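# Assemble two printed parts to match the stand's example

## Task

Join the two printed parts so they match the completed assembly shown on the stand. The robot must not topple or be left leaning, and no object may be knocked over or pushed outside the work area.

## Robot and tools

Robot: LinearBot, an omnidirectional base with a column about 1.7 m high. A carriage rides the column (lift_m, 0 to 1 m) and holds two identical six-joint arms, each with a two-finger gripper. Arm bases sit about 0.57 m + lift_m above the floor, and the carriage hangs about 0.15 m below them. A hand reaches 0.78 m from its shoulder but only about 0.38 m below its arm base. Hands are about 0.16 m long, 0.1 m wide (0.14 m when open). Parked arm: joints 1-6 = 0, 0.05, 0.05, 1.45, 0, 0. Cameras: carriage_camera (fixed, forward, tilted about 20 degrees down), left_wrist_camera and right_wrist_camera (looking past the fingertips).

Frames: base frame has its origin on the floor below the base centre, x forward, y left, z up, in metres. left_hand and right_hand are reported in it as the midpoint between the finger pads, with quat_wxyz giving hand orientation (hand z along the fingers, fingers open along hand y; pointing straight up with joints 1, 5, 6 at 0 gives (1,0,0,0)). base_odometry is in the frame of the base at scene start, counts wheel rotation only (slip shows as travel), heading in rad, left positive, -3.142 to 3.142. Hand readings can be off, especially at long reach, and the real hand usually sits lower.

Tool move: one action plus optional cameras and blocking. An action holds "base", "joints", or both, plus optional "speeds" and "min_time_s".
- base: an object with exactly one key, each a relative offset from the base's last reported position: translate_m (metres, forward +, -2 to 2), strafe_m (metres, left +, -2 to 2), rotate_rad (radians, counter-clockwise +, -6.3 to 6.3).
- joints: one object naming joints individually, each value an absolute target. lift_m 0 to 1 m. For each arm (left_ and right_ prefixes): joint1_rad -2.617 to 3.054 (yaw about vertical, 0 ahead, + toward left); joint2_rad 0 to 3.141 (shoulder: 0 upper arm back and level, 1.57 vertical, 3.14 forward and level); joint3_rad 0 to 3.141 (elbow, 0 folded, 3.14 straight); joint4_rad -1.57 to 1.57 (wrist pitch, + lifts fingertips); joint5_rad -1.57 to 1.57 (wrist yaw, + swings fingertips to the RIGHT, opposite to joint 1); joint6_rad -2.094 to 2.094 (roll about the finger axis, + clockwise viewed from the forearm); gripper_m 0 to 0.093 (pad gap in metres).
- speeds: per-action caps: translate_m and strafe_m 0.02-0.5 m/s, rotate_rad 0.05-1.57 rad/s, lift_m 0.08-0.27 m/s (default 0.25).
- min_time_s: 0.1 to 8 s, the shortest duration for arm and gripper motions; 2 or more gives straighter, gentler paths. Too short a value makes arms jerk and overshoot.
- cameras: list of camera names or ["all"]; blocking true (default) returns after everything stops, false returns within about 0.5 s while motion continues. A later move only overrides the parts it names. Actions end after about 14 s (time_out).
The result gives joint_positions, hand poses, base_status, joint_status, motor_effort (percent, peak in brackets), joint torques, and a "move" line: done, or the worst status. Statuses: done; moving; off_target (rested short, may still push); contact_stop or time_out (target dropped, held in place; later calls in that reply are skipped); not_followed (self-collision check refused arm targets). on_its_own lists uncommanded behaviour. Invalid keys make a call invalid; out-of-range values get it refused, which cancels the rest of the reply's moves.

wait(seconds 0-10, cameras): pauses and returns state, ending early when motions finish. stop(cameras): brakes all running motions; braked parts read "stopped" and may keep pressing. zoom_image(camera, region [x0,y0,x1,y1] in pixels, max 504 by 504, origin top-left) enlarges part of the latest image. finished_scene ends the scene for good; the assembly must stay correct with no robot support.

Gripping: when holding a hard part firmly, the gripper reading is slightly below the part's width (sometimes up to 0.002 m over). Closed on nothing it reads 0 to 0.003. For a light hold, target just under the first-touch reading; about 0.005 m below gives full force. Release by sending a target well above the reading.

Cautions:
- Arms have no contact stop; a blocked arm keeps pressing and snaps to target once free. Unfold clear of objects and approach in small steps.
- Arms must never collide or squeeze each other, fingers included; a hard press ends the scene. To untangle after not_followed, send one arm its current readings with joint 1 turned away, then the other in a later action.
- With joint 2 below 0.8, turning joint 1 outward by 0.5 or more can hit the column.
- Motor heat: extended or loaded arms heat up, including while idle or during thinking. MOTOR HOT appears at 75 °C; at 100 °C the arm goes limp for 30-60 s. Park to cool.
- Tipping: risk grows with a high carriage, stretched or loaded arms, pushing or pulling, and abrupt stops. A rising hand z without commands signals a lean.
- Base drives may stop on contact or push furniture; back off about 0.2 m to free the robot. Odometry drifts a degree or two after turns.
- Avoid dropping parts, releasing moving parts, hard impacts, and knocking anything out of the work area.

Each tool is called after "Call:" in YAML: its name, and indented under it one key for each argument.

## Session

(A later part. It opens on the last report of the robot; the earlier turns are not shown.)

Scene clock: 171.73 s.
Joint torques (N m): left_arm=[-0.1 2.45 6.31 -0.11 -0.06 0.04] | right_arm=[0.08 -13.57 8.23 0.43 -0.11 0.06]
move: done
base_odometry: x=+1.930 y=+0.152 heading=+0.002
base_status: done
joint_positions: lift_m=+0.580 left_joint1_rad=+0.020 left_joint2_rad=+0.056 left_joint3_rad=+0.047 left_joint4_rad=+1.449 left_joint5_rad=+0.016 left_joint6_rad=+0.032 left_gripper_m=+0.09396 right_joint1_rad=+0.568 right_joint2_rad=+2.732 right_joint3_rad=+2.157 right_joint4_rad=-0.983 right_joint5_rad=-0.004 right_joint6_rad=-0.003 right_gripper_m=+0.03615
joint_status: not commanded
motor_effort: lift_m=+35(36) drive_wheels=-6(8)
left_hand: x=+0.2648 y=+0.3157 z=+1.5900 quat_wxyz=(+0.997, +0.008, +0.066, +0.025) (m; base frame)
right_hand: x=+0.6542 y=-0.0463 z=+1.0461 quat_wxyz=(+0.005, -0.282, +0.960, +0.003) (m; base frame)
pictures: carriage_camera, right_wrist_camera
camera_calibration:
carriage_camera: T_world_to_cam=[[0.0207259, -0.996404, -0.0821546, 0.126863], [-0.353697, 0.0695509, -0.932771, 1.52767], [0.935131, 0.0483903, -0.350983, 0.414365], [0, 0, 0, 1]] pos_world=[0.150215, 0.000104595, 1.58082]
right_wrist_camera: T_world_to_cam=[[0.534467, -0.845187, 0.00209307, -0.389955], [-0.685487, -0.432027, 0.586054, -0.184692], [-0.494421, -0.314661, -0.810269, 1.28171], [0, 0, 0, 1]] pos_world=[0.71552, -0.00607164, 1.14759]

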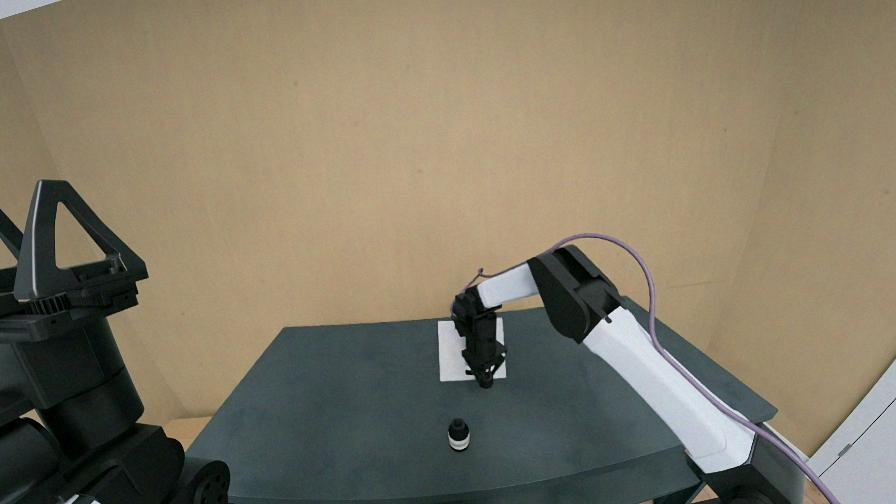

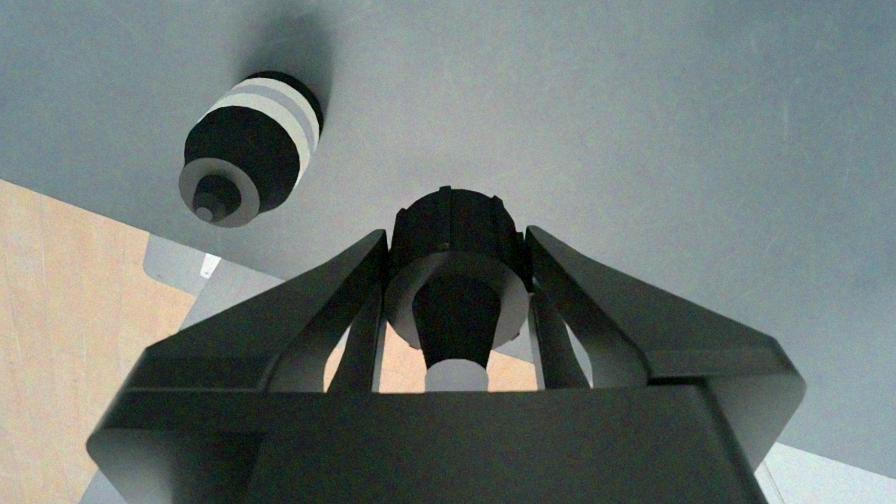

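Call:
move:
  joints: {"right_joint1_rad":0.767,"right_joint2_rad":2.685,"right_joint3_rad":2.09,"right_joint4_rad":-0.96}
  min_time_s: 1.5
  cameras: ["carriage_camera","right_wrist_camera"]

Call:
zoom_image:
  camera: "carriage_camera"
  region: [400, 360, 520, 460]

Scene clock: 188.47 s.
Joint torques (N m): left_arm=[-0.06 2.5 6.35 -0.12 -0.06 0.04] | right_arm=[0.95 -17.73 6.12 0.55 -0.11 0.05]
move: done
base_odometry: x=+1.930 y=+0.152 heading=+0.002
base_status: not commanded
joint_positions: lift_m=+0.580 left_joint1_rad=+0.020 left_joint2_rad=+0.056 left_joint3_rad=+0.047 left_joint4_rad=+1.449 left_joint5_rad=+0.016 left_joint6_rad=+0.032 left_gripper_m=+0.09396 right_joint1_rad=+0.760 right_joint2_rad=+2.732 right_joint3_rad=+2.095 right_joint4_rad=-0.977 right_joint5_rad=-0.004 right_joint6_rad=-0.003 right_gripper_m=+0.03616
joint_status: all done
motor_effort: lift_m=+34(36) drive_wheels=+1(3)
left_hand: x=+0.2648 y=+0.3157 z=+1.5900 quat_wxyz=(+0.997, +0.008, +0.066, +0.025) (m; base frame)
right_hand: x=+0.5806 y=+0.0164 z=+1.0317 quat_wxyz=(-0.021, -0.372, +0.928, -0.006) (m; base frame)
pictures: carriage_camera, right_wrist_camera
camera_calibration:
carriage_camera: T_world_to_cam=[[0.0207259, -0.996404, -0.0821546, 0.126863], [-0.353697, 0.0695509, -0.932771, 1.52767], [0.935131, 0.0483903, -0.350983, 0.414365], [0, 0, 0, 1]] pos_world=[0.150215, 0.000104595, 1.58082]
right_wrist_camera: T_world_to_cam=[[0.686219, -0.727391, 0.00235541, -0.387809], [-0.565951, -0.531877, 0.629925, -0.312684], [-0.456949, -0.4336, -0.776652, 1.19887], [0, 0, 0, 1]] pos_world=[0.636983, 0.0714337, 1.12899]

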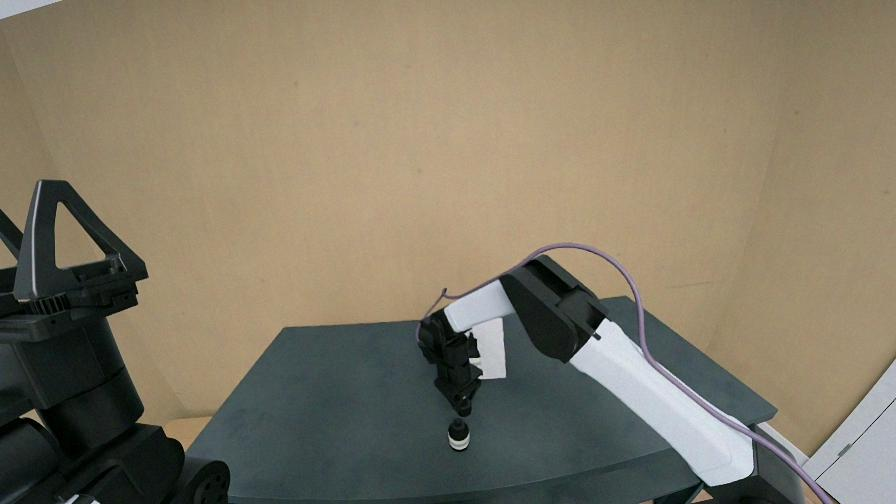

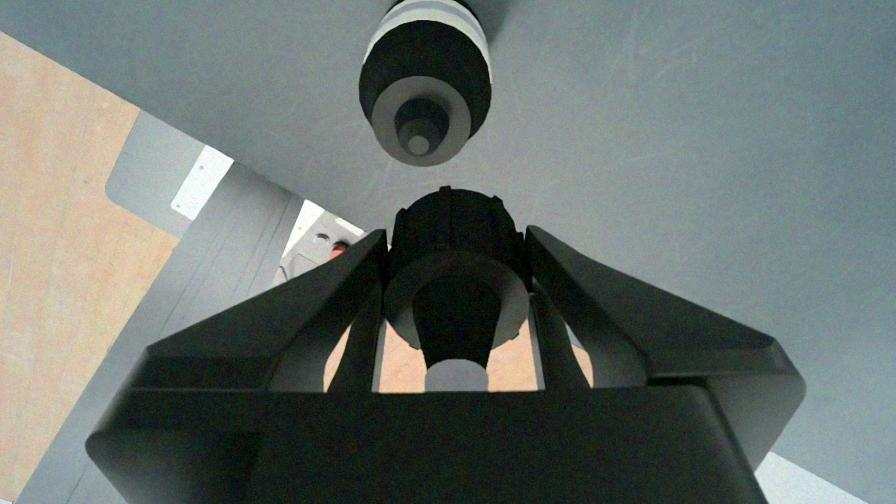

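Scaled by 4.200 from the camera's 896x504 image, which has a finer 1280x720 frame.

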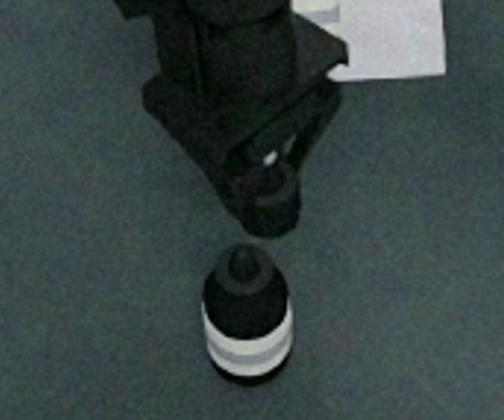

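Call:
move:
  joints: {"right_joint1_rad":0.790,"right_joint4_rad":-0.921}
  cameras: ["carriage_camera","right_wrist_camera"]

Call:
zoom_image:
  camera: "carriage_camera"
  region: [410, 370, 510, 460]

Call:
zoom_image:
  camera: "right_wrist_camera"
  region: [340, 20, 580, 360]

Scene clock: 201.20 s.
Joint torques (N m): left_arm=[-0.09 2.45 6.3 -0.12 -0.05 0.04] | right_arm=[0.69 -17.8 6.19 0.63 -0.11 0.05]
move: done
base_odometry: x=+1.930 y=+0.152 heading=+0.002
base_status: not commanded
joint_positions: lift_m=+0.580 left_joint1_rad=+0.020 left_joint2_rad=+0.056 left_joint3_rad=+0.047 left_joint4_rad=+1.449 left_joint5_rad=+0.016 left_joint6_rad=+0.032 left_gripper_m=+0.09396 right_joint1_rad=+0.786 right_joint2_rad=+2.732 right_joint3_rad=+2.095 right_joint4_rad=-0.939 right_joint5_rad=-0.004 right_joint6_rad=-0.003 right_gripper_m=+0.03616
joint_status: all done
motor_effort: lift_m=+35(37) drive_wheels=+3(4)
left_hand: x=+0.2648 y=+0.3157 z=+1.5900 quat_wxyz=(+0.997, +0.008, +0.066, +0.025) (m; base frame)
right_hand: x=+0.5784 y=+0.0320 z=+1.0315 quat_wxyz=(-0.003, -0.384, +0.923, +0.001) (m; base frame)
pictures: carriage_camera, right_wrist_camera
camera_calibration:
carriage_camera: T_world_to_cam=[[0.0207259, -0.996404, -0.0821546, 0.126863], [-0.353697, 0.0695509, -0.932771, 1.52767], [0.935131, 0.0483903, -0.350983, 0.414365], [0, 0, 0, 1]] pos_world=[0.150215, 0.000104595, 1.58082]
right_wrist_camera: T_world_to_cam=[[0.704767, -0.709436, 0.00216473, -0.386087], [-0.56839, -0.562819, 0.600139, -0.272357], [-0.424542, -0.424189, -0.799892, 1.20945], [0, 0, 0, 1]] pos_world=[0.63076, 0.0858455, 1.13172]

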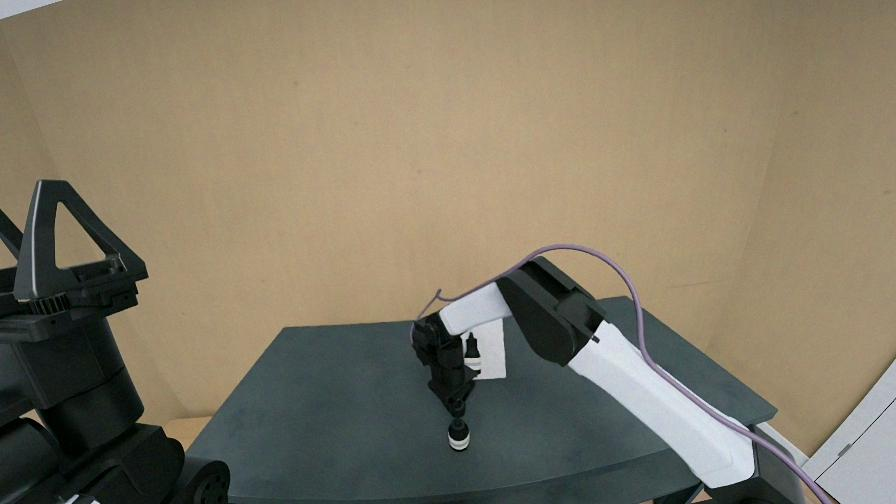

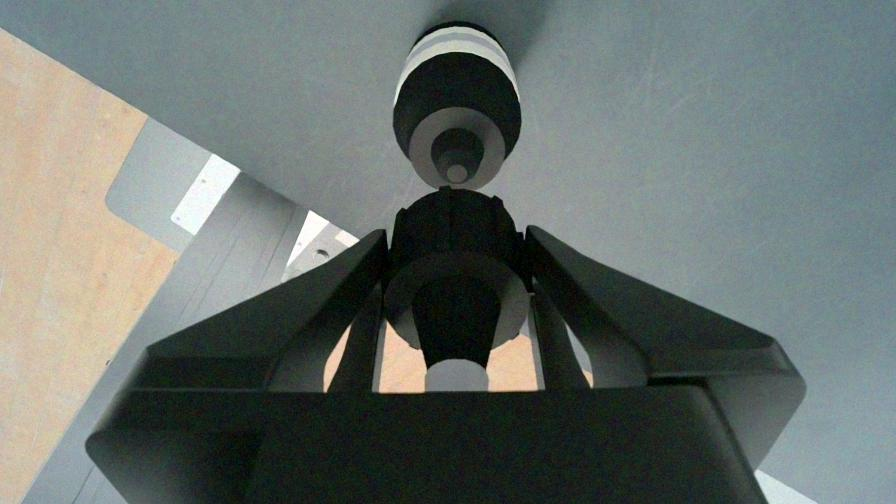

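Scaled by 5.040 from the camera's 896x504 image, which has a finer 1280x720 frame.

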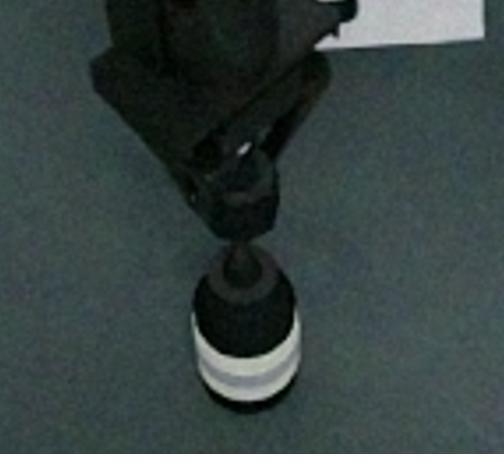

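Scaled by 1.482 from the camera's 896x504 image, which has a finer 1280x720 frame.

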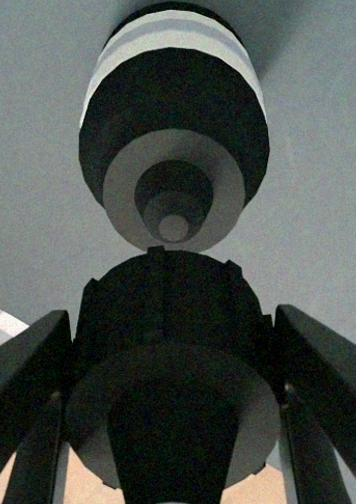

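Call:
move:
  joints: {"lift_m":0.558}
  speeds: {"lift_m":0.08}
  cameras: ["carriage_camera","right_wrist_camera"]

Call:
zoom_image:
  camera: "carriage_camera"
  region: [410, 370, 510, 460]

Call:
zoom_image:
  camera: "right_wrist_camera"
  region: [340, 20, 580, 360]

Scene clock: 215.57 s.
Joint torques (N m): left_arm=[-0.06 2.43 6.34 -0.09 -0.05 0.04] | right_arm=[0.65 -17.68 6.68 0.61 -0.11 0.06]
move: done
base_odometry: x=+1.930 y=+0.152 heading=+0.002
base_status: not commanded
joint_positions: lift_m=+0.558 left_joint1_rad=+0.020 left_joint2_rad=+0.056 left_joint3_rad=+0.047 left_joint4_rad=+1.449 left_joint5_rad=+0.016 left_joint6_rad=+0.032 left_gripper_m=+0.09396 right_joint1_rad=+0.786 right_joint2_rad=+2.730 right_joint3_rad=+2.091 right_joint4_rad=-0.934 right_joint5_rad=-0.004 right_joint6_rad=-0.003 right_gripper_m=+0.03616
joint_status: all done
motor_effort: lift_m=+35(38) drive_wheels=+2(5)
left_hand: x=+0.2648 y=+0.3157 z=+1.5680 quat_wxyz=(+0.997, +0.008, +0.066, +0.025) (m; base frame)
right_hand: x=+0.5786 y=+0.0322 z=+1.0092 quat_wxyz=(-0.002, -0.384, +0.923, +0.001) (m; base frame)
pictures: carriage_camera, right_wrist_camera
camera_calibration:
carriage_camera: T_world_to_cam=[[0.0207259, -0.996404, -0.0821546, 0.125047], [-0.353697, 0.0695509, -0.932771, 1.50705], [0.935131, 0.0483903, -0.350983, 0.406609], [0, 0, 0, 1]] pos_world=[0.150215, 0.000104595, 1.55872]
right_wrist_camera: T_world_to_cam=[[0.704804, -0.709398, 0.00211468, -0.38601], [-0.569466, -0.563996, 0.598011, -0.255892], [-0.423035, -0.422685, -0.801485, 1.19238], [0, 0, 0, 1]] pos_world=[0.630758, 0.0858432, 1.10952]

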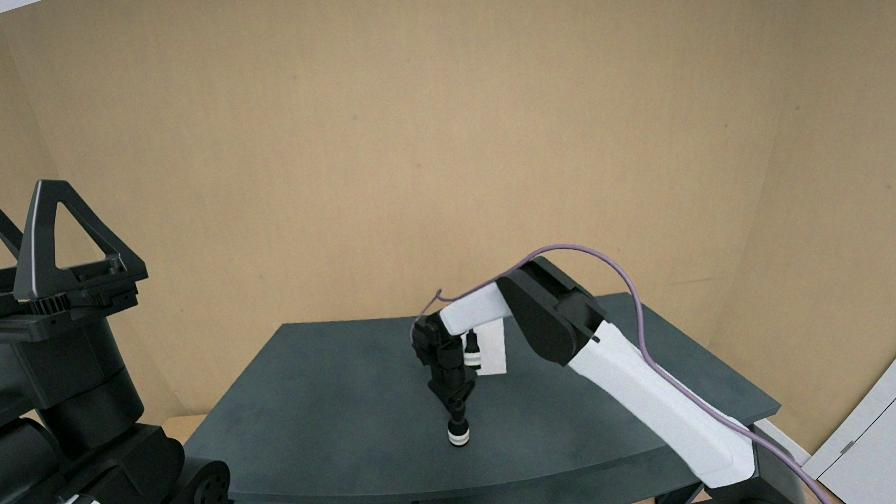

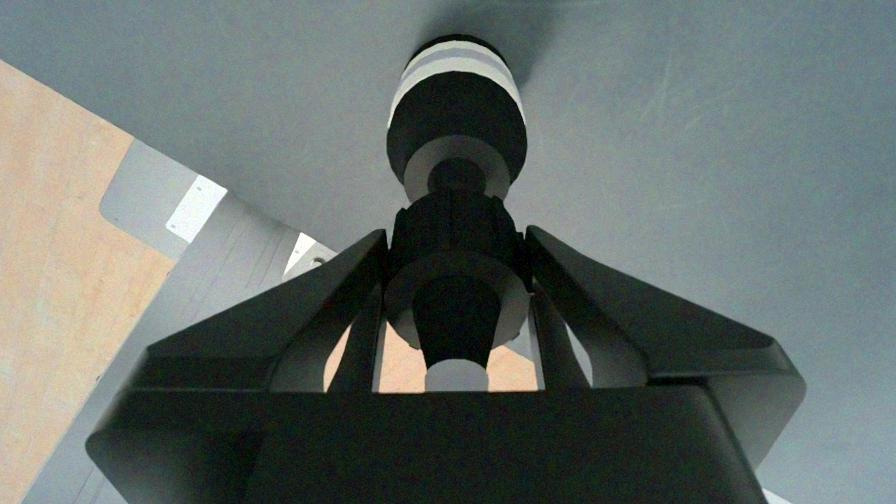

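Scaled by 5.040 from the camera's 896x504 image, which has a finer 1280x720 frame.

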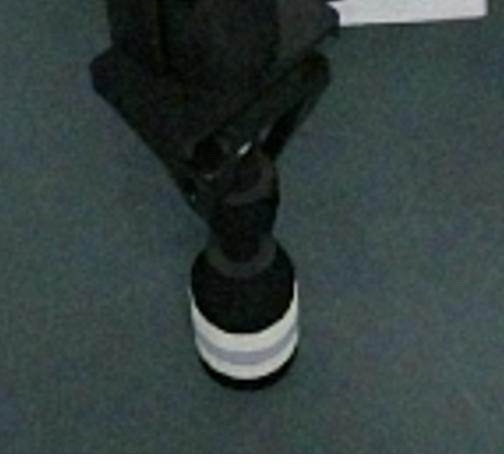

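Scaled by 1.482 from the camera's 896x504 image, which has a finer 1280x720 frame.

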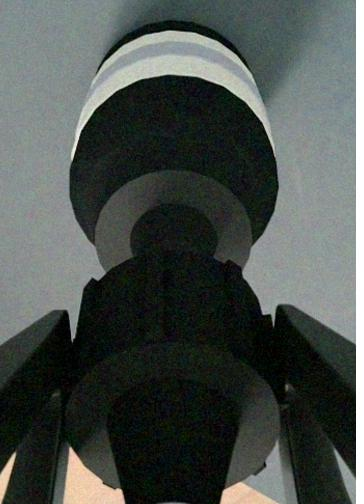

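Call:
move:
  joints: {"lift_m":0.547}
  speeds: {"lift_m":0.08}
  cameras: ["right_wrist_camera"]

Call:
move:
  joints: {"lift_m":0.538}
  speeds: {"lift_m":0.08}
  cameras: ["carriage_camera","right_wrist_camera"]

Call:
zoom_image:
  camera: "carriage_camera"
  region: [410, 370, 510, 460]

Call:
zoom_image:
  camera: "right_wrist_camera"
  region: [340, 20, 580, 360]

Scene clock: 219.50 s.
Joint torques (N m): left_arm=[-0.08 2.47 6.38 -0.12 -0.05 0.04] | right_arm=[0.68 -17.63 6.83 0.58 -0.12 0.05]
move: done
base_odometry: x=+1.930 y=+0.152 heading=+0.002
base_status: not commanded
joint_positions: lift_m=+0.547 left_joint1_rad=+0.020 left_joint2_rad=+0.056 left_joint3_rad=+0.046 left_joint4_rad=+1.449 left_joint5_rad=+0.016 left_joint6_rad=+0.032 left_gripper_m=+0.09396 right_joint1_rad=+0.786 right_joint2_rad=+2.728 right_joint3_rad=+2.088 right_joint4_rad=-0.932 right_joint5_rad=-0.004 right_joint6_rad=-0.003 right_gripper_m=+0.03616
joint_status: all done
motor_effort: lift_m=+37(37) drive_wheels=+2(6)
left_hand: x=+0.2650 y=+0.3157 z=+1.5569 quat_wxyz=(+0.997, +0.008, +0.066, +0.025) (m; base frame)
right_hand: x=+0.5785 y=+0.0321 z=+0.9983 quat_wxyz=(-0.001, -0.384, +0.923, +0.001) (m; base frame)
pictures: right_wrist_camera
camera_calibration:
right_wrist_camera: T_world_to_cam=[[0.704804, -0.709399, 0.00211135, -0.385984], [-0.569758, -0.56429, 0.597455, -0.248728], [-0.422643, -0.422292, -0.801899, 1.18381], [0, 0, 0, 1]] pos_world=[0.630657, 0.0857427, 1.09872]

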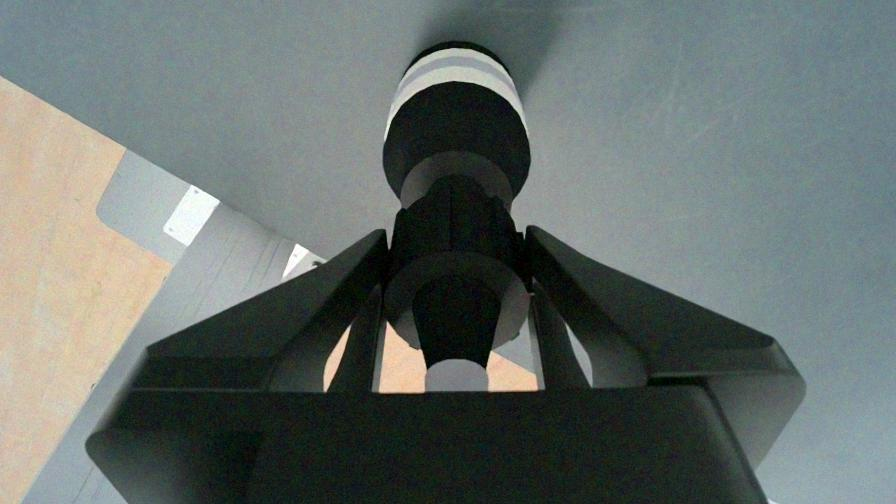

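Scene clock: 219.97 s.
Joint torques (N m): left_arm=[-0.05 2.44 6.45 -0.12 -0.06 0.04] | right_arm=[0.69 -17.47 7.15 0.54 -0.11 0.06]
move: done
base_odometry: x=+1.930 y=+0.152 heading=+0.002
base_status: not commanded
joint_positions: lift_m=+0.538 left_joint1_rad=+0.020 left_joint2_rad=+0.056 left_joint3_rad=+0.046 left_joint4_rad=+1.449 left_joint5_rad=+0.016 left_joint6_rad=+0.032 left_gripper_m=+0.09396 right_joint1_rad=+0.786 right_joint2_rad=+2.727 right_joint3_rad=+2.086 right_joint4_rad=-0.930 right_joint5_rad=-0.004 right_joint6_rad=-0.003 right_gripper_m=+0.03615
joint_status: all done
motor_effort: lift_m=+35(38) drive_wheels=-5(6)
left_hand: x=+0.2650 y=+0.3157 z=+1.5477 quat_wxyz=(+0.997, +0.008, +0.066, +0.025) (m; base frame)
right_hand: x=+0.5786 y=+0.0322 z=+0.9894 quat_wxyz=(-0.001, -0.384, +0.923, +0.002) (m; base frame)
pictures: carriage_camera, right_wrist_camera
camera_calibration:
carriage_camera: T_world_to_cam=[[0.0207259, -0.996404, -0.0821546, 0.123404], [-0.353697, 0.0695509, -0.932771, 1.4884], [0.935131, 0.0483903, -0.350983, 0.399589], [0, 0, 0, 1]] pos_world=[0.150215, 0.000104595, 1.53872]
right_wrist_camera: T_world_to_cam=[[0.704761, -0.709442, 0.00214768, -0.385974], [-0.570465, -0.564897, 0.596205, -0.241669], [-0.42176, -0.421407, -0.802829, 1.17721], [0, 0, 0, 1]] pos_world=[0.630656, 0.0857416, 1.09001]

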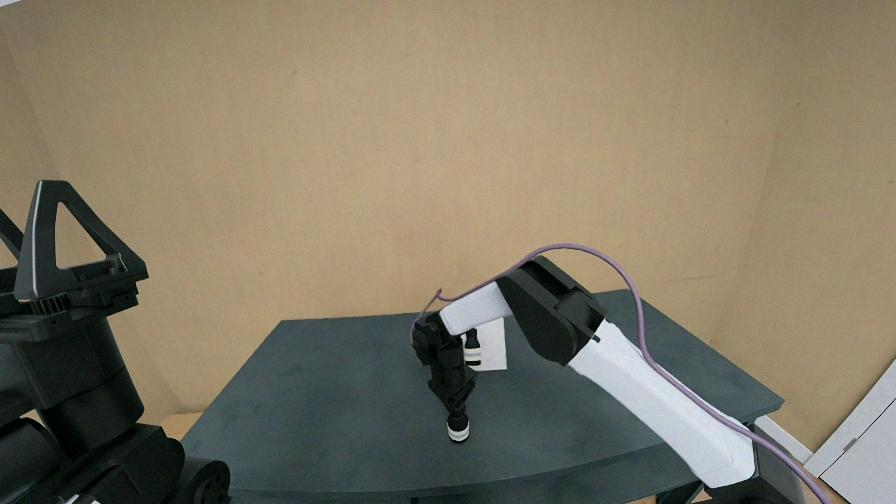

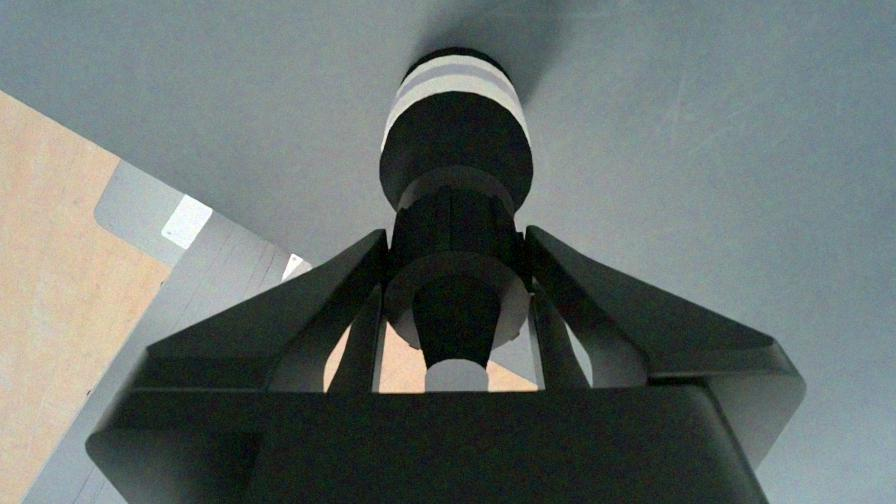

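Scaled by 5.040 from the camera's 896x504 image, which has a finer 1280x720 frame.

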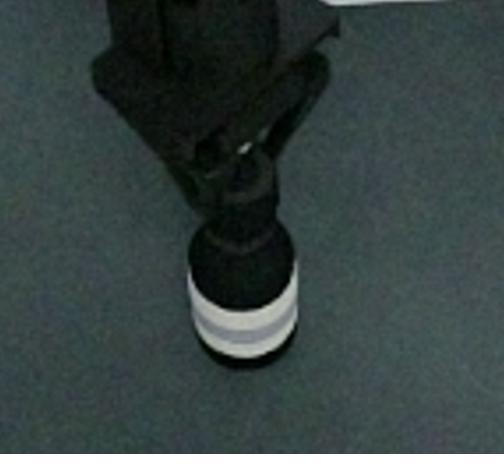

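Scaled by 1.482 from the camera's 896x504 image, which has a finer 1280x720 frame.

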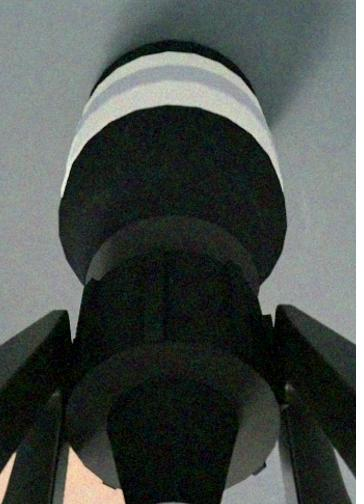

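Call:
move:
  joints: {"lift_m":0.530}
  speeds: {"lift_m":0.08}
  cameras: ["right_wrist_camera"]

Call:
zoom_image:
  camera: "right_wrist_camera"
  region: [340, 20, 580, 360]

Call:
move:
  joints: {"lift_m":0.524}
  speeds: {"lift_m":0.08}
  cameras: ["carriage_camera","right_wrist_camera"]

Call:
zoom_image:
  camera: "right_wrist_camera"
  region: [340, 20, 580, 360]

Call:
zoom_image:
  camera: "carriage_camera"
  region: [410, 370, 510, 460]

Scene clock: 227.17 s.
Joint torques (N m): left_arm=[-0.06 2.44 6.42 -0.14 -0.06 0.04] | right_arm=[0.68 -17.31 7.31 0.53 -0.11 0.06]
move: done
base_odometry: x=+1.930 y=+0.152 heading=+0.002
base_status: not commanded
joint_positions: lift_m=+0.530 left_joint1_rad=+0.020 left_joint2_rad=+0.056 left_joint3_rad=+0.046 left_joint4_rad=+1.450 left_joint5_rad=+0.016 left_joint6_rad=+0.032 left_gripper_m=+0.09396 right_joint1_rad=+0.786 right_joint2_rad=+2.726 right_joint3_rad=+2.084 right_joint4_rad=-0.927 right_joint5_rad=-0.004 right_joint6_rad=-0.003 right_gripper_m=+0.03615
joint_status: all done
motor_effort: lift_m=+36(38) drive_wheels=-6(6)
left_hand: x=+0.2647 y=+0.3157 z=+1.5398 quat_wxyz=(+0.998, +0.008, +0.065, +0.025) (m; base frame)
right_hand: x=+0.5789 y=+0.0325 z=+0.9816 quat_wxyz=(+0.000, -0.384, +0.923, +0.002) (m; base frame)
pictures: right_wrist_camera
camera_calibration:
right_wrist_camera: T_world_to_cam=[[0.704757, -0.709445, 0.00214173, -0.385948], [-0.571439, -0.565868, 0.594349, -0.234257], [-0.420446, -0.420096, -0.804204, 1.17166], [0, 0, 0, 1]] pos_world=[0.630754, 0.0858398, 1.08231]

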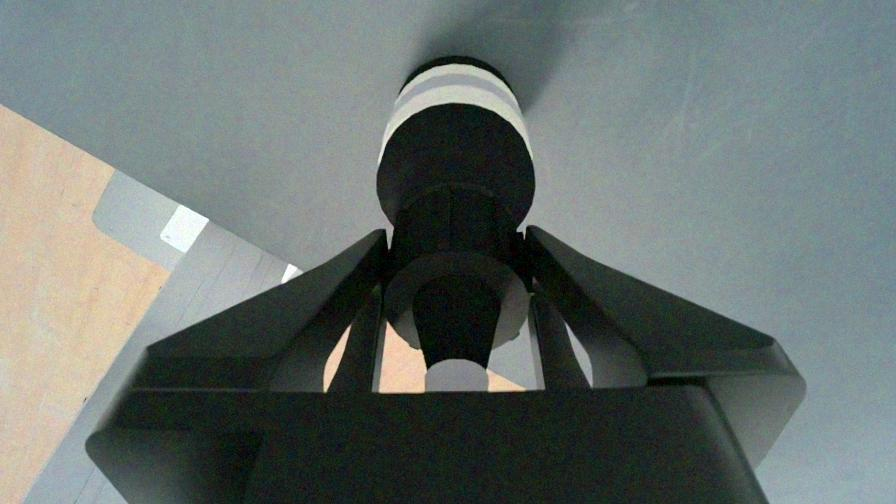

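Scaled by 1.482 from the camera's 896x504 image, which has a finer 1280x720 frame.

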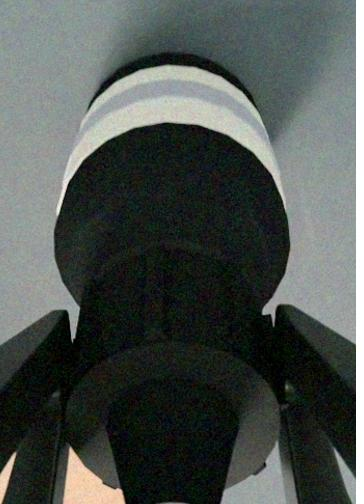

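Scene clock: 227.63 s.
Joint torques (N m): left_arm=[-0.08 2.48 6.42 -0.15 -0.06 0.04] | right_arm=[0.64 -16.76 7.34 0.56 -0.11 0.05]
move: done
base_odometry: x=+1.930 y=+0.152 heading=+0.002
base_status: not commanded
joint_positions: lift_m=+0.524 left_joint1_rad=+0.020 left_joint2_rad=+0.056 left_joint3_rad=+0.045 left_joint4_rad=+1.450 left_joint5_rad=+0.016 left_joint6_rad=+0.032 left_gripper_m=+0.09396 right_joint1_rad=+0.786 right_joint2_rad=+2.719 right_joint3_rad=+2.084 right_joint4_rad=-0.926 right_joint5_rad=-0.004 right_joint6_rad=-0.003 right_gripper_m=+0.03615
joint_status: all done
motor_effort: lift_m=+34(36) drive_wheels=+2(6)
left_hand: x=+0.2647 y=+0.3157 z=+1.5338 quat_wxyz=(+0.998, +0.008, +0.065, +0.025) (m; base frame)
right_hand: x=+0.5801 y=+0.0337 z=+0.9789 quat_wxyz=(+0.004, -0.384, +0.923, +0.003) (m; base frame)
pictures: carriage_camera, right_wrist_camera
camera_calibration:
carriage_camera: T_world_to_cam=[[0.0207259, -0.996404, -0.0821546, 0.12227], [-0.353697, 0.0695509, -0.932771, 1.47552], [0.935131, 0.0483903, -0.350983, 0.394745], [0, 0, 0, 1]] pos_world=[0.150215, 0.000104595, 1.52492]
right_wrist_camera: T_world_to_cam=[[0.704746, -0.709457, 0.00211703, -0.385905], [-0.574481, -0.568911, 0.588482, -0.223631], [-0.416298, -0.415947, -0.808507, 1.17213], [0, 0, 0, 1]] pos_world=[0.631449, 0.0865341, 1.08009]

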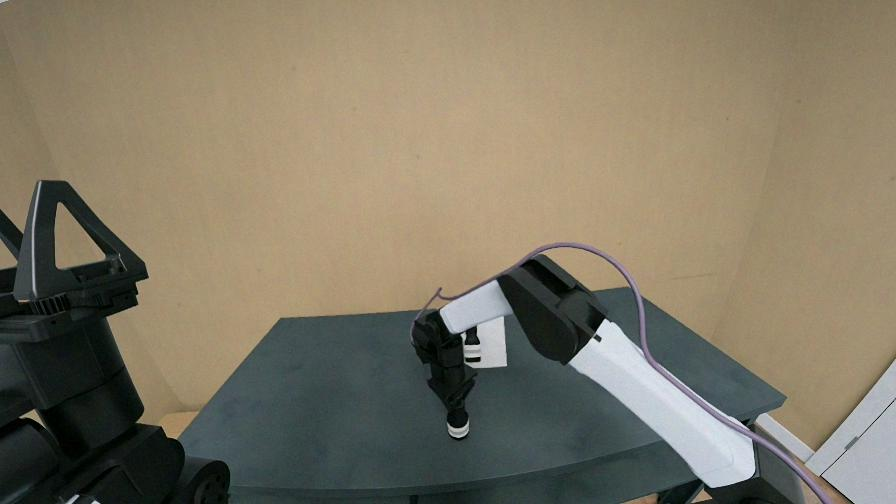

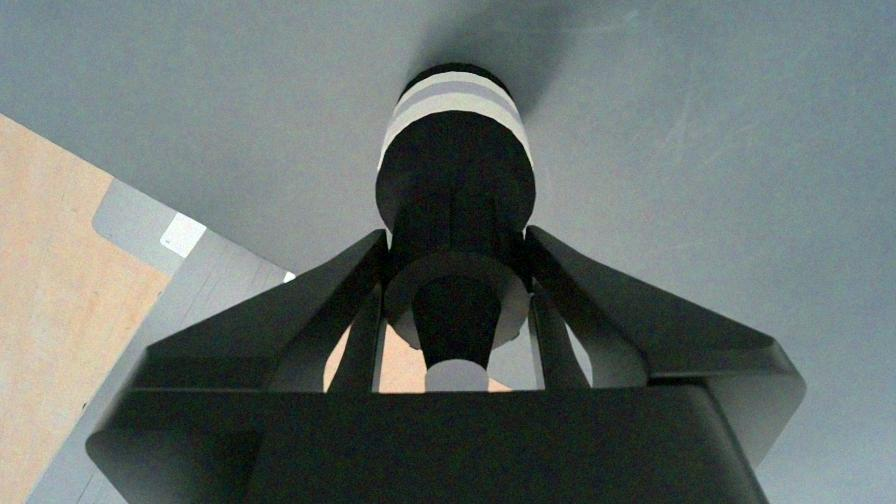

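Scaled by 1.482 from the camera's 896x504 image, which has a finer 1280x720 frame.

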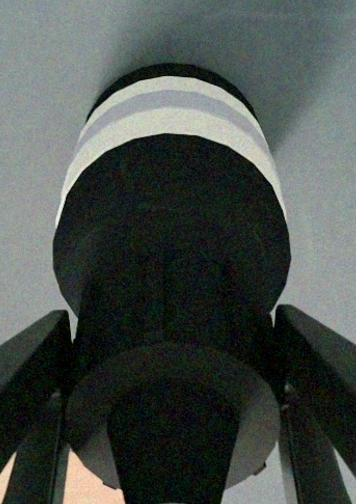

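Scaled by 5.040 from the camera's 896x504 image, which has a finer 1280x720 frame.

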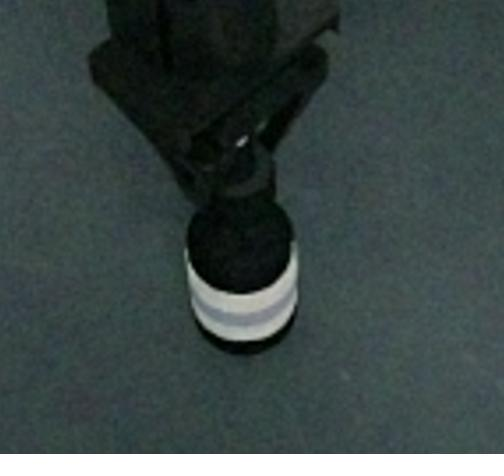

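Call:
move:
  joints: {"lift_m":0.514}
  speeds: {"lift_m":0.08}
  cameras: ["carriage_camera","right_wrist_camera"]

Call:
zoom_image:
  camera: "right_wrist_camera"
  region: [340, 20, 580, 360]

Call:
zoom_image:
  camera: "carriage_camera"
  region: [400, 330, 520, 450]

Scene clock: 231.80 s.
Joint torques (N m): left_arm=[-0.08 2.48 6.41 -0.13 -0.05 0.04] | right_arm=[0.69 -15.19 7.41 0.75 -0.11 0.05]
move: done
base_odometry: x=+1.930 y=+0.152 heading=+0.002
base_status: not commanded
joint_positions: lift_m=+0.514 left_joint1_rad=+0.020 left_joint2_rad=+0.056 left_joint3_rad=+0.045 left_joint4_rad=+1.450 left_joint5_rad=+0.016 left_joint6_rad=+0.032 left_gripper_m=+0.09396 right_joint1_rad=+0.786 right_joint2_rad=+2.700 right_joint3_rad=+2.084 right_joint4_rad=-0.945 right_joint5_rad=-0.003 right_joint6_rad=-0.003 right_gripper_m=+0.03615
joint_status: all done
motor_effort: lift_m=+33(35) drive_wheels=+3(3)
left_hand: x=+0.2647 y=+0.3157 z=+1.5239 quat_wxyz=(+0.998, +0.008, +0.065, +0.025) (m; base frame)
right_hand: x=+0.5800 y=+0.0335 z=+0.9780 quat_wxyz=(+0.004, -0.384, +0.923, +0.003) (m; base frame)
pictures: carriage_camera, right_wrist_camera
camera_calibration:
carriage_camera: T_world_to_cam=[[0.0207259, -0.996404, -0.0821546, 0.121449], [-0.353697, 0.0695509, -0.932771, 1.4662], [0.935131, 0.0483903, -0.350983, 0.391236], [0, 0, 0, 1]] pos_world=[0.150215, 0.000104595, 1.51492]
right_wrist_camera: T_world_to_cam=[[0.704779, -0.709422, 0.00242954, -0.386265], [-0.574583, -0.568807, 0.588483, -0.223275], [-0.416101, -0.416147, -0.808506, 1.17113], [0, 0, 0, 1]] pos_world=[0.631248, 0.0863343, 1.07919]

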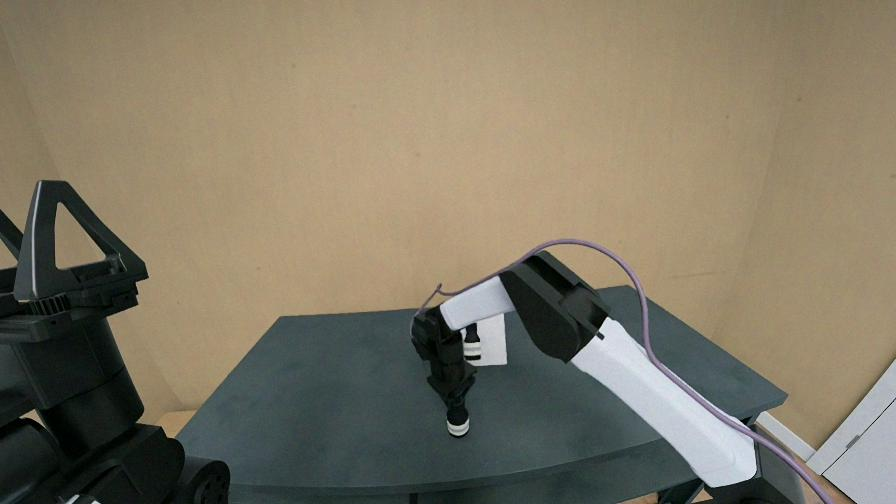

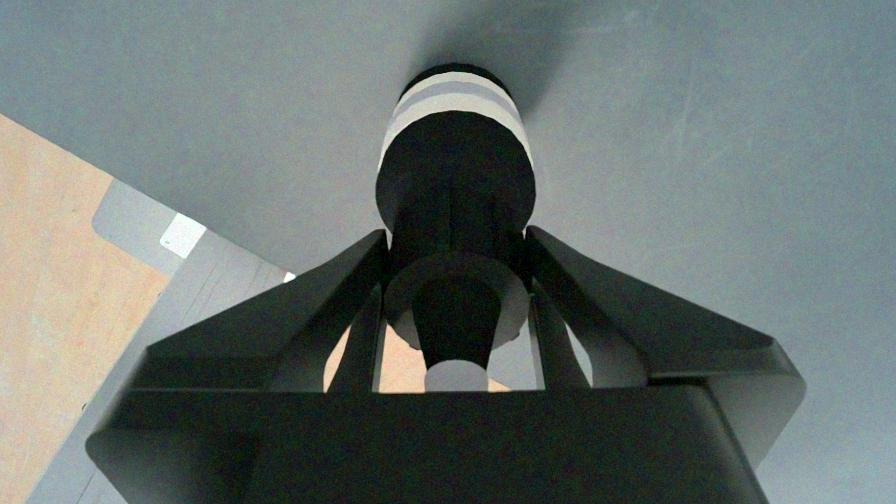

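Scaled by 1.482 from the camera's 896x504 image, which has a finer 1280x720 frame.

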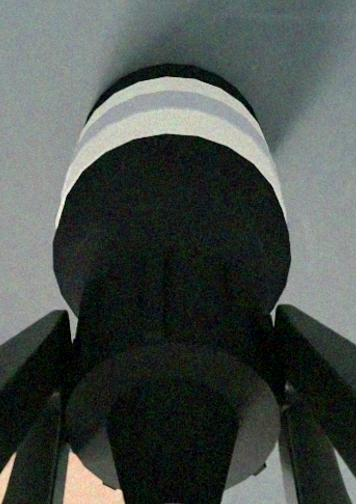

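Scaled by 4.200 from the camera's 896x504 image, which has a finer 1280x720 frame.

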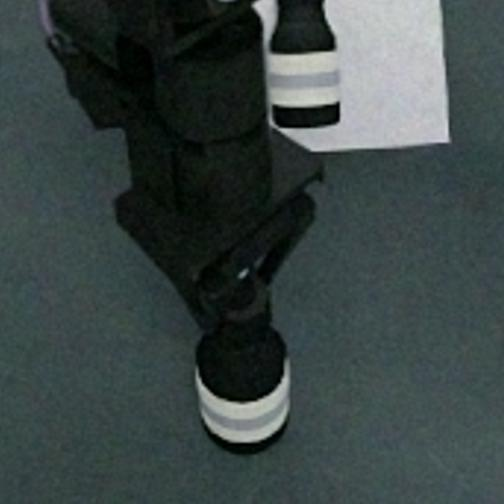

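Call:
move:
  joints: {"lift_m":0.523}
  speeds: {"lift_m":0.08}

Call:
move:
  joints: {"right_gripper_m":0.085}
  min_time_s: 1.5
  cameras: ["carriage_camera","right_wrist_camera"]

Call:
zoom_image:
  camera: "right_wrist_camera"
  region: [340, 20, 580, 420]

Scene clock: 235.90 s.
Joint torques (N m): left_arm=[-0.09 2.5 6.53 -0.14 -0.06 0.04] | right_arm=[0.64 -15.08 7.43 0.67 -0.11 0.06]
move: done
base_odometry: x=+1.930 y=+0.152 heading=+0.002
base_status: not commanded
joint_positions: lift_m=+0.523 left_joint1_rad=+0.020 left_joint2_rad=+0.056 left_joint3_rad=+0.045 left_joint4_rad=+1.451 left_joint5_rad=+0.016 left_joint6_rad=+0.032 left_gripper_m=+0.09396 right_joint1_rad=+0.786 right_joint2_rad=+2.700 right_joint3_rad=+2.084 right_joint4_rad=-0.934 right_joint5_rad=-0.003 right_joint6_rad=-0.003 right_gripper_m=+0.03614
joint_status: all done
motor_effort: lift_m=+35(41) drive_wheels=+4(5)
left_hand: x=+0.2645 y=+0.3157 z=+1.5328 quat_wxyz=(+0.998, +0.008, +0.065, +0.025) (m; base frame)
right_hand: x=+0.5820 y=+0.0355 z=+0.9870 quat_wxyz=(+0.009, -0.384, +0.923, +0.005) (m; base frame)
pictures: none

Scene clock: 237.70 s.
Joint torques (N m): left_arm=[-0.06 2.5 6.43 -0.15 -0.05 0.04] | right_arm=[0.66 -15.2 7.41 0.67 -0.12 0.05]
move: done
base_odometry: x=+1.930 y=+0.152 heading=+0.002
base_status: not commanded
joint_positions: lift_m=+0.523 left_joint1_rad=+0.020 left_joint2_rad=+0.056 left_joint3_rad=+0.045 left_joint4_rad=+1.451 left_joint5_rad=+0.016 left_joint6_rad=+0.032 left_gripper_m=+0.09396 right_joint1_rad=+0.786 right_joint2_rad=+2.700 right_joint3_rad=+2.084 right_joint4_rad=-0.934 right_joint5_rad=-0.003 right_joint6_rad=-0.003 right_gripper_m=+0.08493
joint_status: all done
motor_effort: lift_m=+34(37) drive_wheels=+3(5)
left_hand: x=+0.2645 y=+0.3157 z=+1.5328 quat_wxyz=(+0.998, +0.008, +0.065, +0.025) (m; base frame)
right_hand: x=+0.5820 y=+0.0355 z=+0.9870 quat_wxyz=(+0.009, -0.384, +0.923, +0.005) (m; base frame)
pictures: carriage_camera, right_wrist_camera
camera_calibration:
carriage_camera: T_world_to_cam=[[0.0207259, -0.996404, -0.0821546, 0.12218], [-0.353697, 0.0695509, -0.932771, 1.4745], [0.935131, 0.0483903, -0.350983, 0.394359], [0, 0, 0, 1]] pos_world=[0.150215, 0.000104595, 1.52382]
right_wrist_camera: T_world_to_cam=[[0.704719, -0.709482, 0.00243137, -0.386242], [-0.579328, -0.573454, 0.579249, -0.214262], [-0.409572, -0.409616, -0.815147, 1.18264], [0, 0, 0, 1]] pos_world=[0.63244, 0.0875257, 1.08907]

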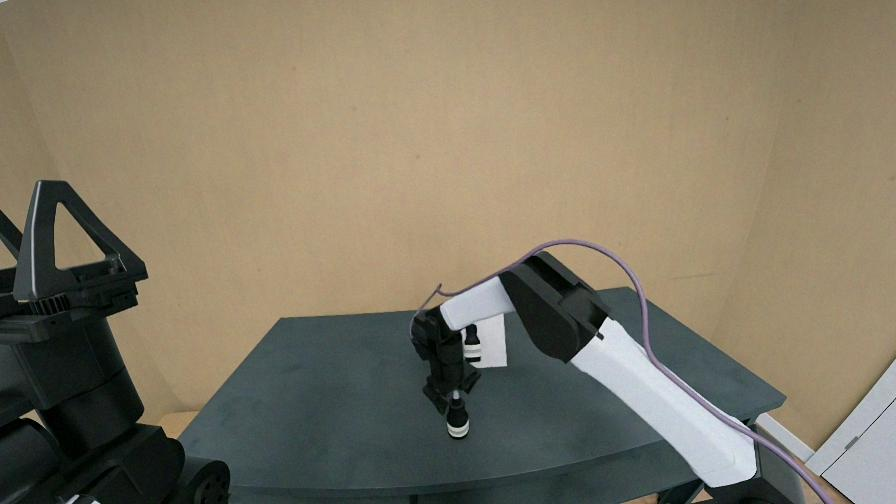

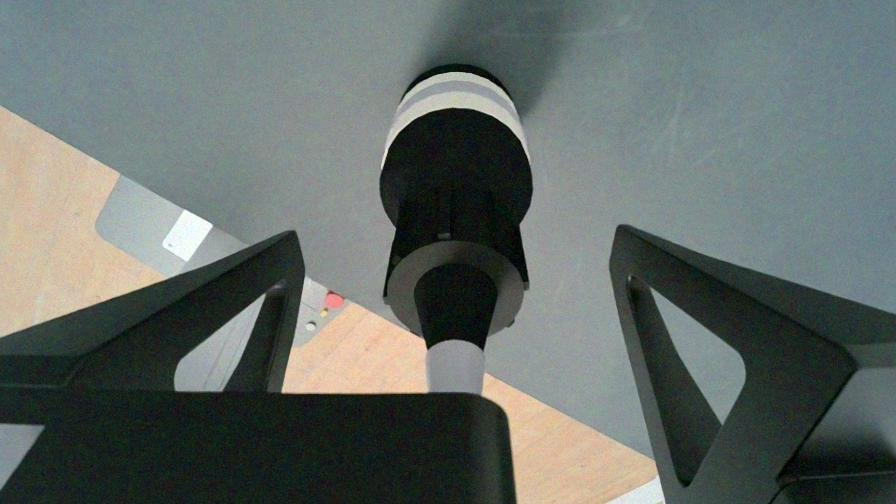

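Scaled by 1.260 from the camera's 896x504 image, which has a finer 1280x720 frame.

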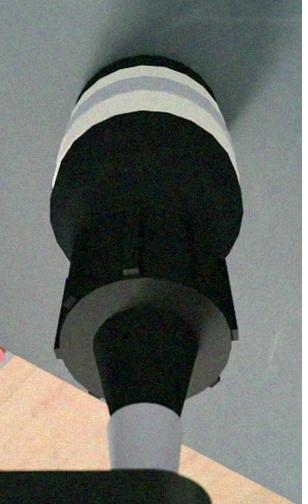

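Call:
move:
  joints: {"lift_m":0.62}
  cameras: ["carriage_camera","right_wrist_camera"]

Call:
zoom_image:
  camera: "carriage_camera"
  region: [400, 360, 520, 480]

Call:
zoom_image:
  camera: "right_wrist_camera"
  region: [340, 20, 580, 260]

Scene clock: 242.87 s.
Joint torques (N m): left_arm=[-0.06 2.45 6.42 -0.14 -0.06 0.05] | right_arm=[0.66 -15.15 7.32 0.62 -0.11 0.05]
move: done
base_odometry: x=+1.930 y=+0.152 heading=+0.002
base_status: not commanded
joint_positions: lift_m=+0.620 left_joint1_rad=+0.020 left_joint2_rad=+0.056 left_joint3_rad=+0.045 left_joint4_rad=+1.451 left_joint5_rad=+0.016 left_joint6_rad=+0.032 left_gripper_m=+0.09396 right_joint1_rad=+0.786 right_joint2_rad=+2.700 right_joint3_rad=+2.084 right_joint4_rad=-0.930 right_joint5_rad=-0.003 right_joint6_rad=-0.003 right_gripper_m=+0.08493
joint_status: all done
motor_effort: lift_m=+36(46) drive_wheels=+4(4)
left_hand: x=+0.2646 y=+0.3157 z=+1.6297 quat_wxyz=(+0.998, +0.008, +0.065, +0.025) (m; base frame)
right_hand: x=+0.5828 y=+0.0363 z=+1.0840 quat_wxyz=(+0.011, -0.384, +0.923, +0.006) (m; base frame)
pictures: carriage_camera, right_wrist_camera
camera_calibration:
carriage_camera: T_world_to_cam=[[0.0207259, -0.996404, -0.0821546, 0.130149], [-0.353697, 0.0695509, -0.932771, 1.56498], [0.935131, 0.0483903, -0.350983, 0.428405], [0, 0, 0, 1]] pos_world=[0.150215, 0.000104595, 1.62082]
right_wrist_camera: T_world_to_cam=[[0.70471, -0.709491, 0.00241631, -0.386452], [-0.581216, -0.575339, 0.575476, -0.264209], [-0.406905, -0.406948, -0.817815, 1.26359], [0, 0, 0, 1]] pos_world=[0.632936, 0.0880222, 1.18636]

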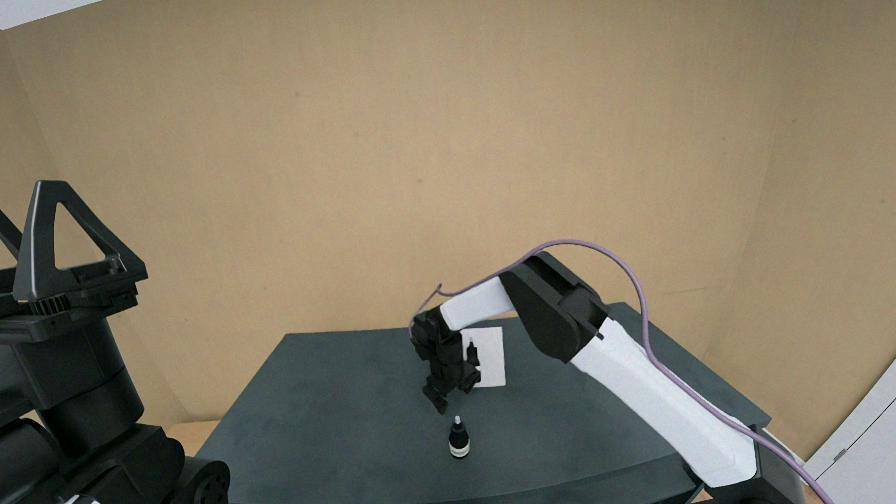

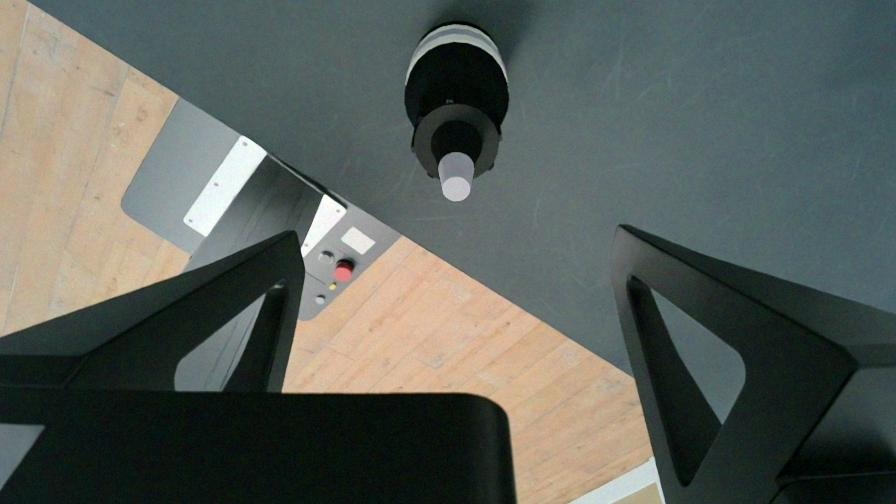

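Scaled by 4.200 from the camera's 896x504 image, which has a finer 1280x720 frame.

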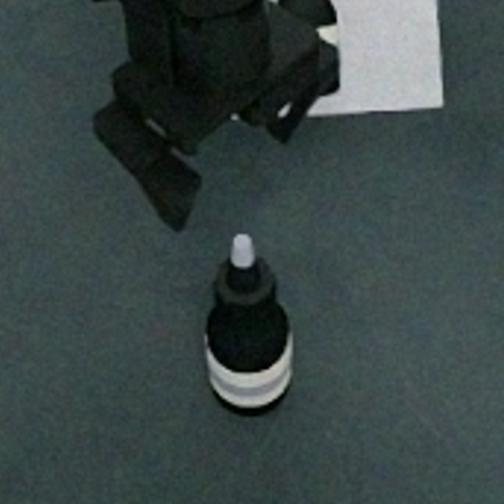

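Scaled by 2.100 from the camera's 896x504 image, which has a finer 1280x720 frame.

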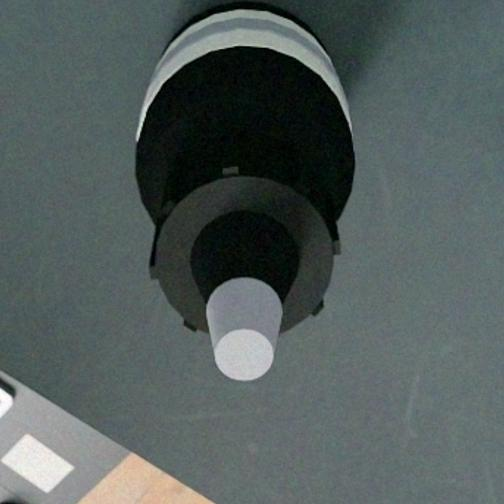

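Call:
finished_scene:

The scene is finished: the task was done.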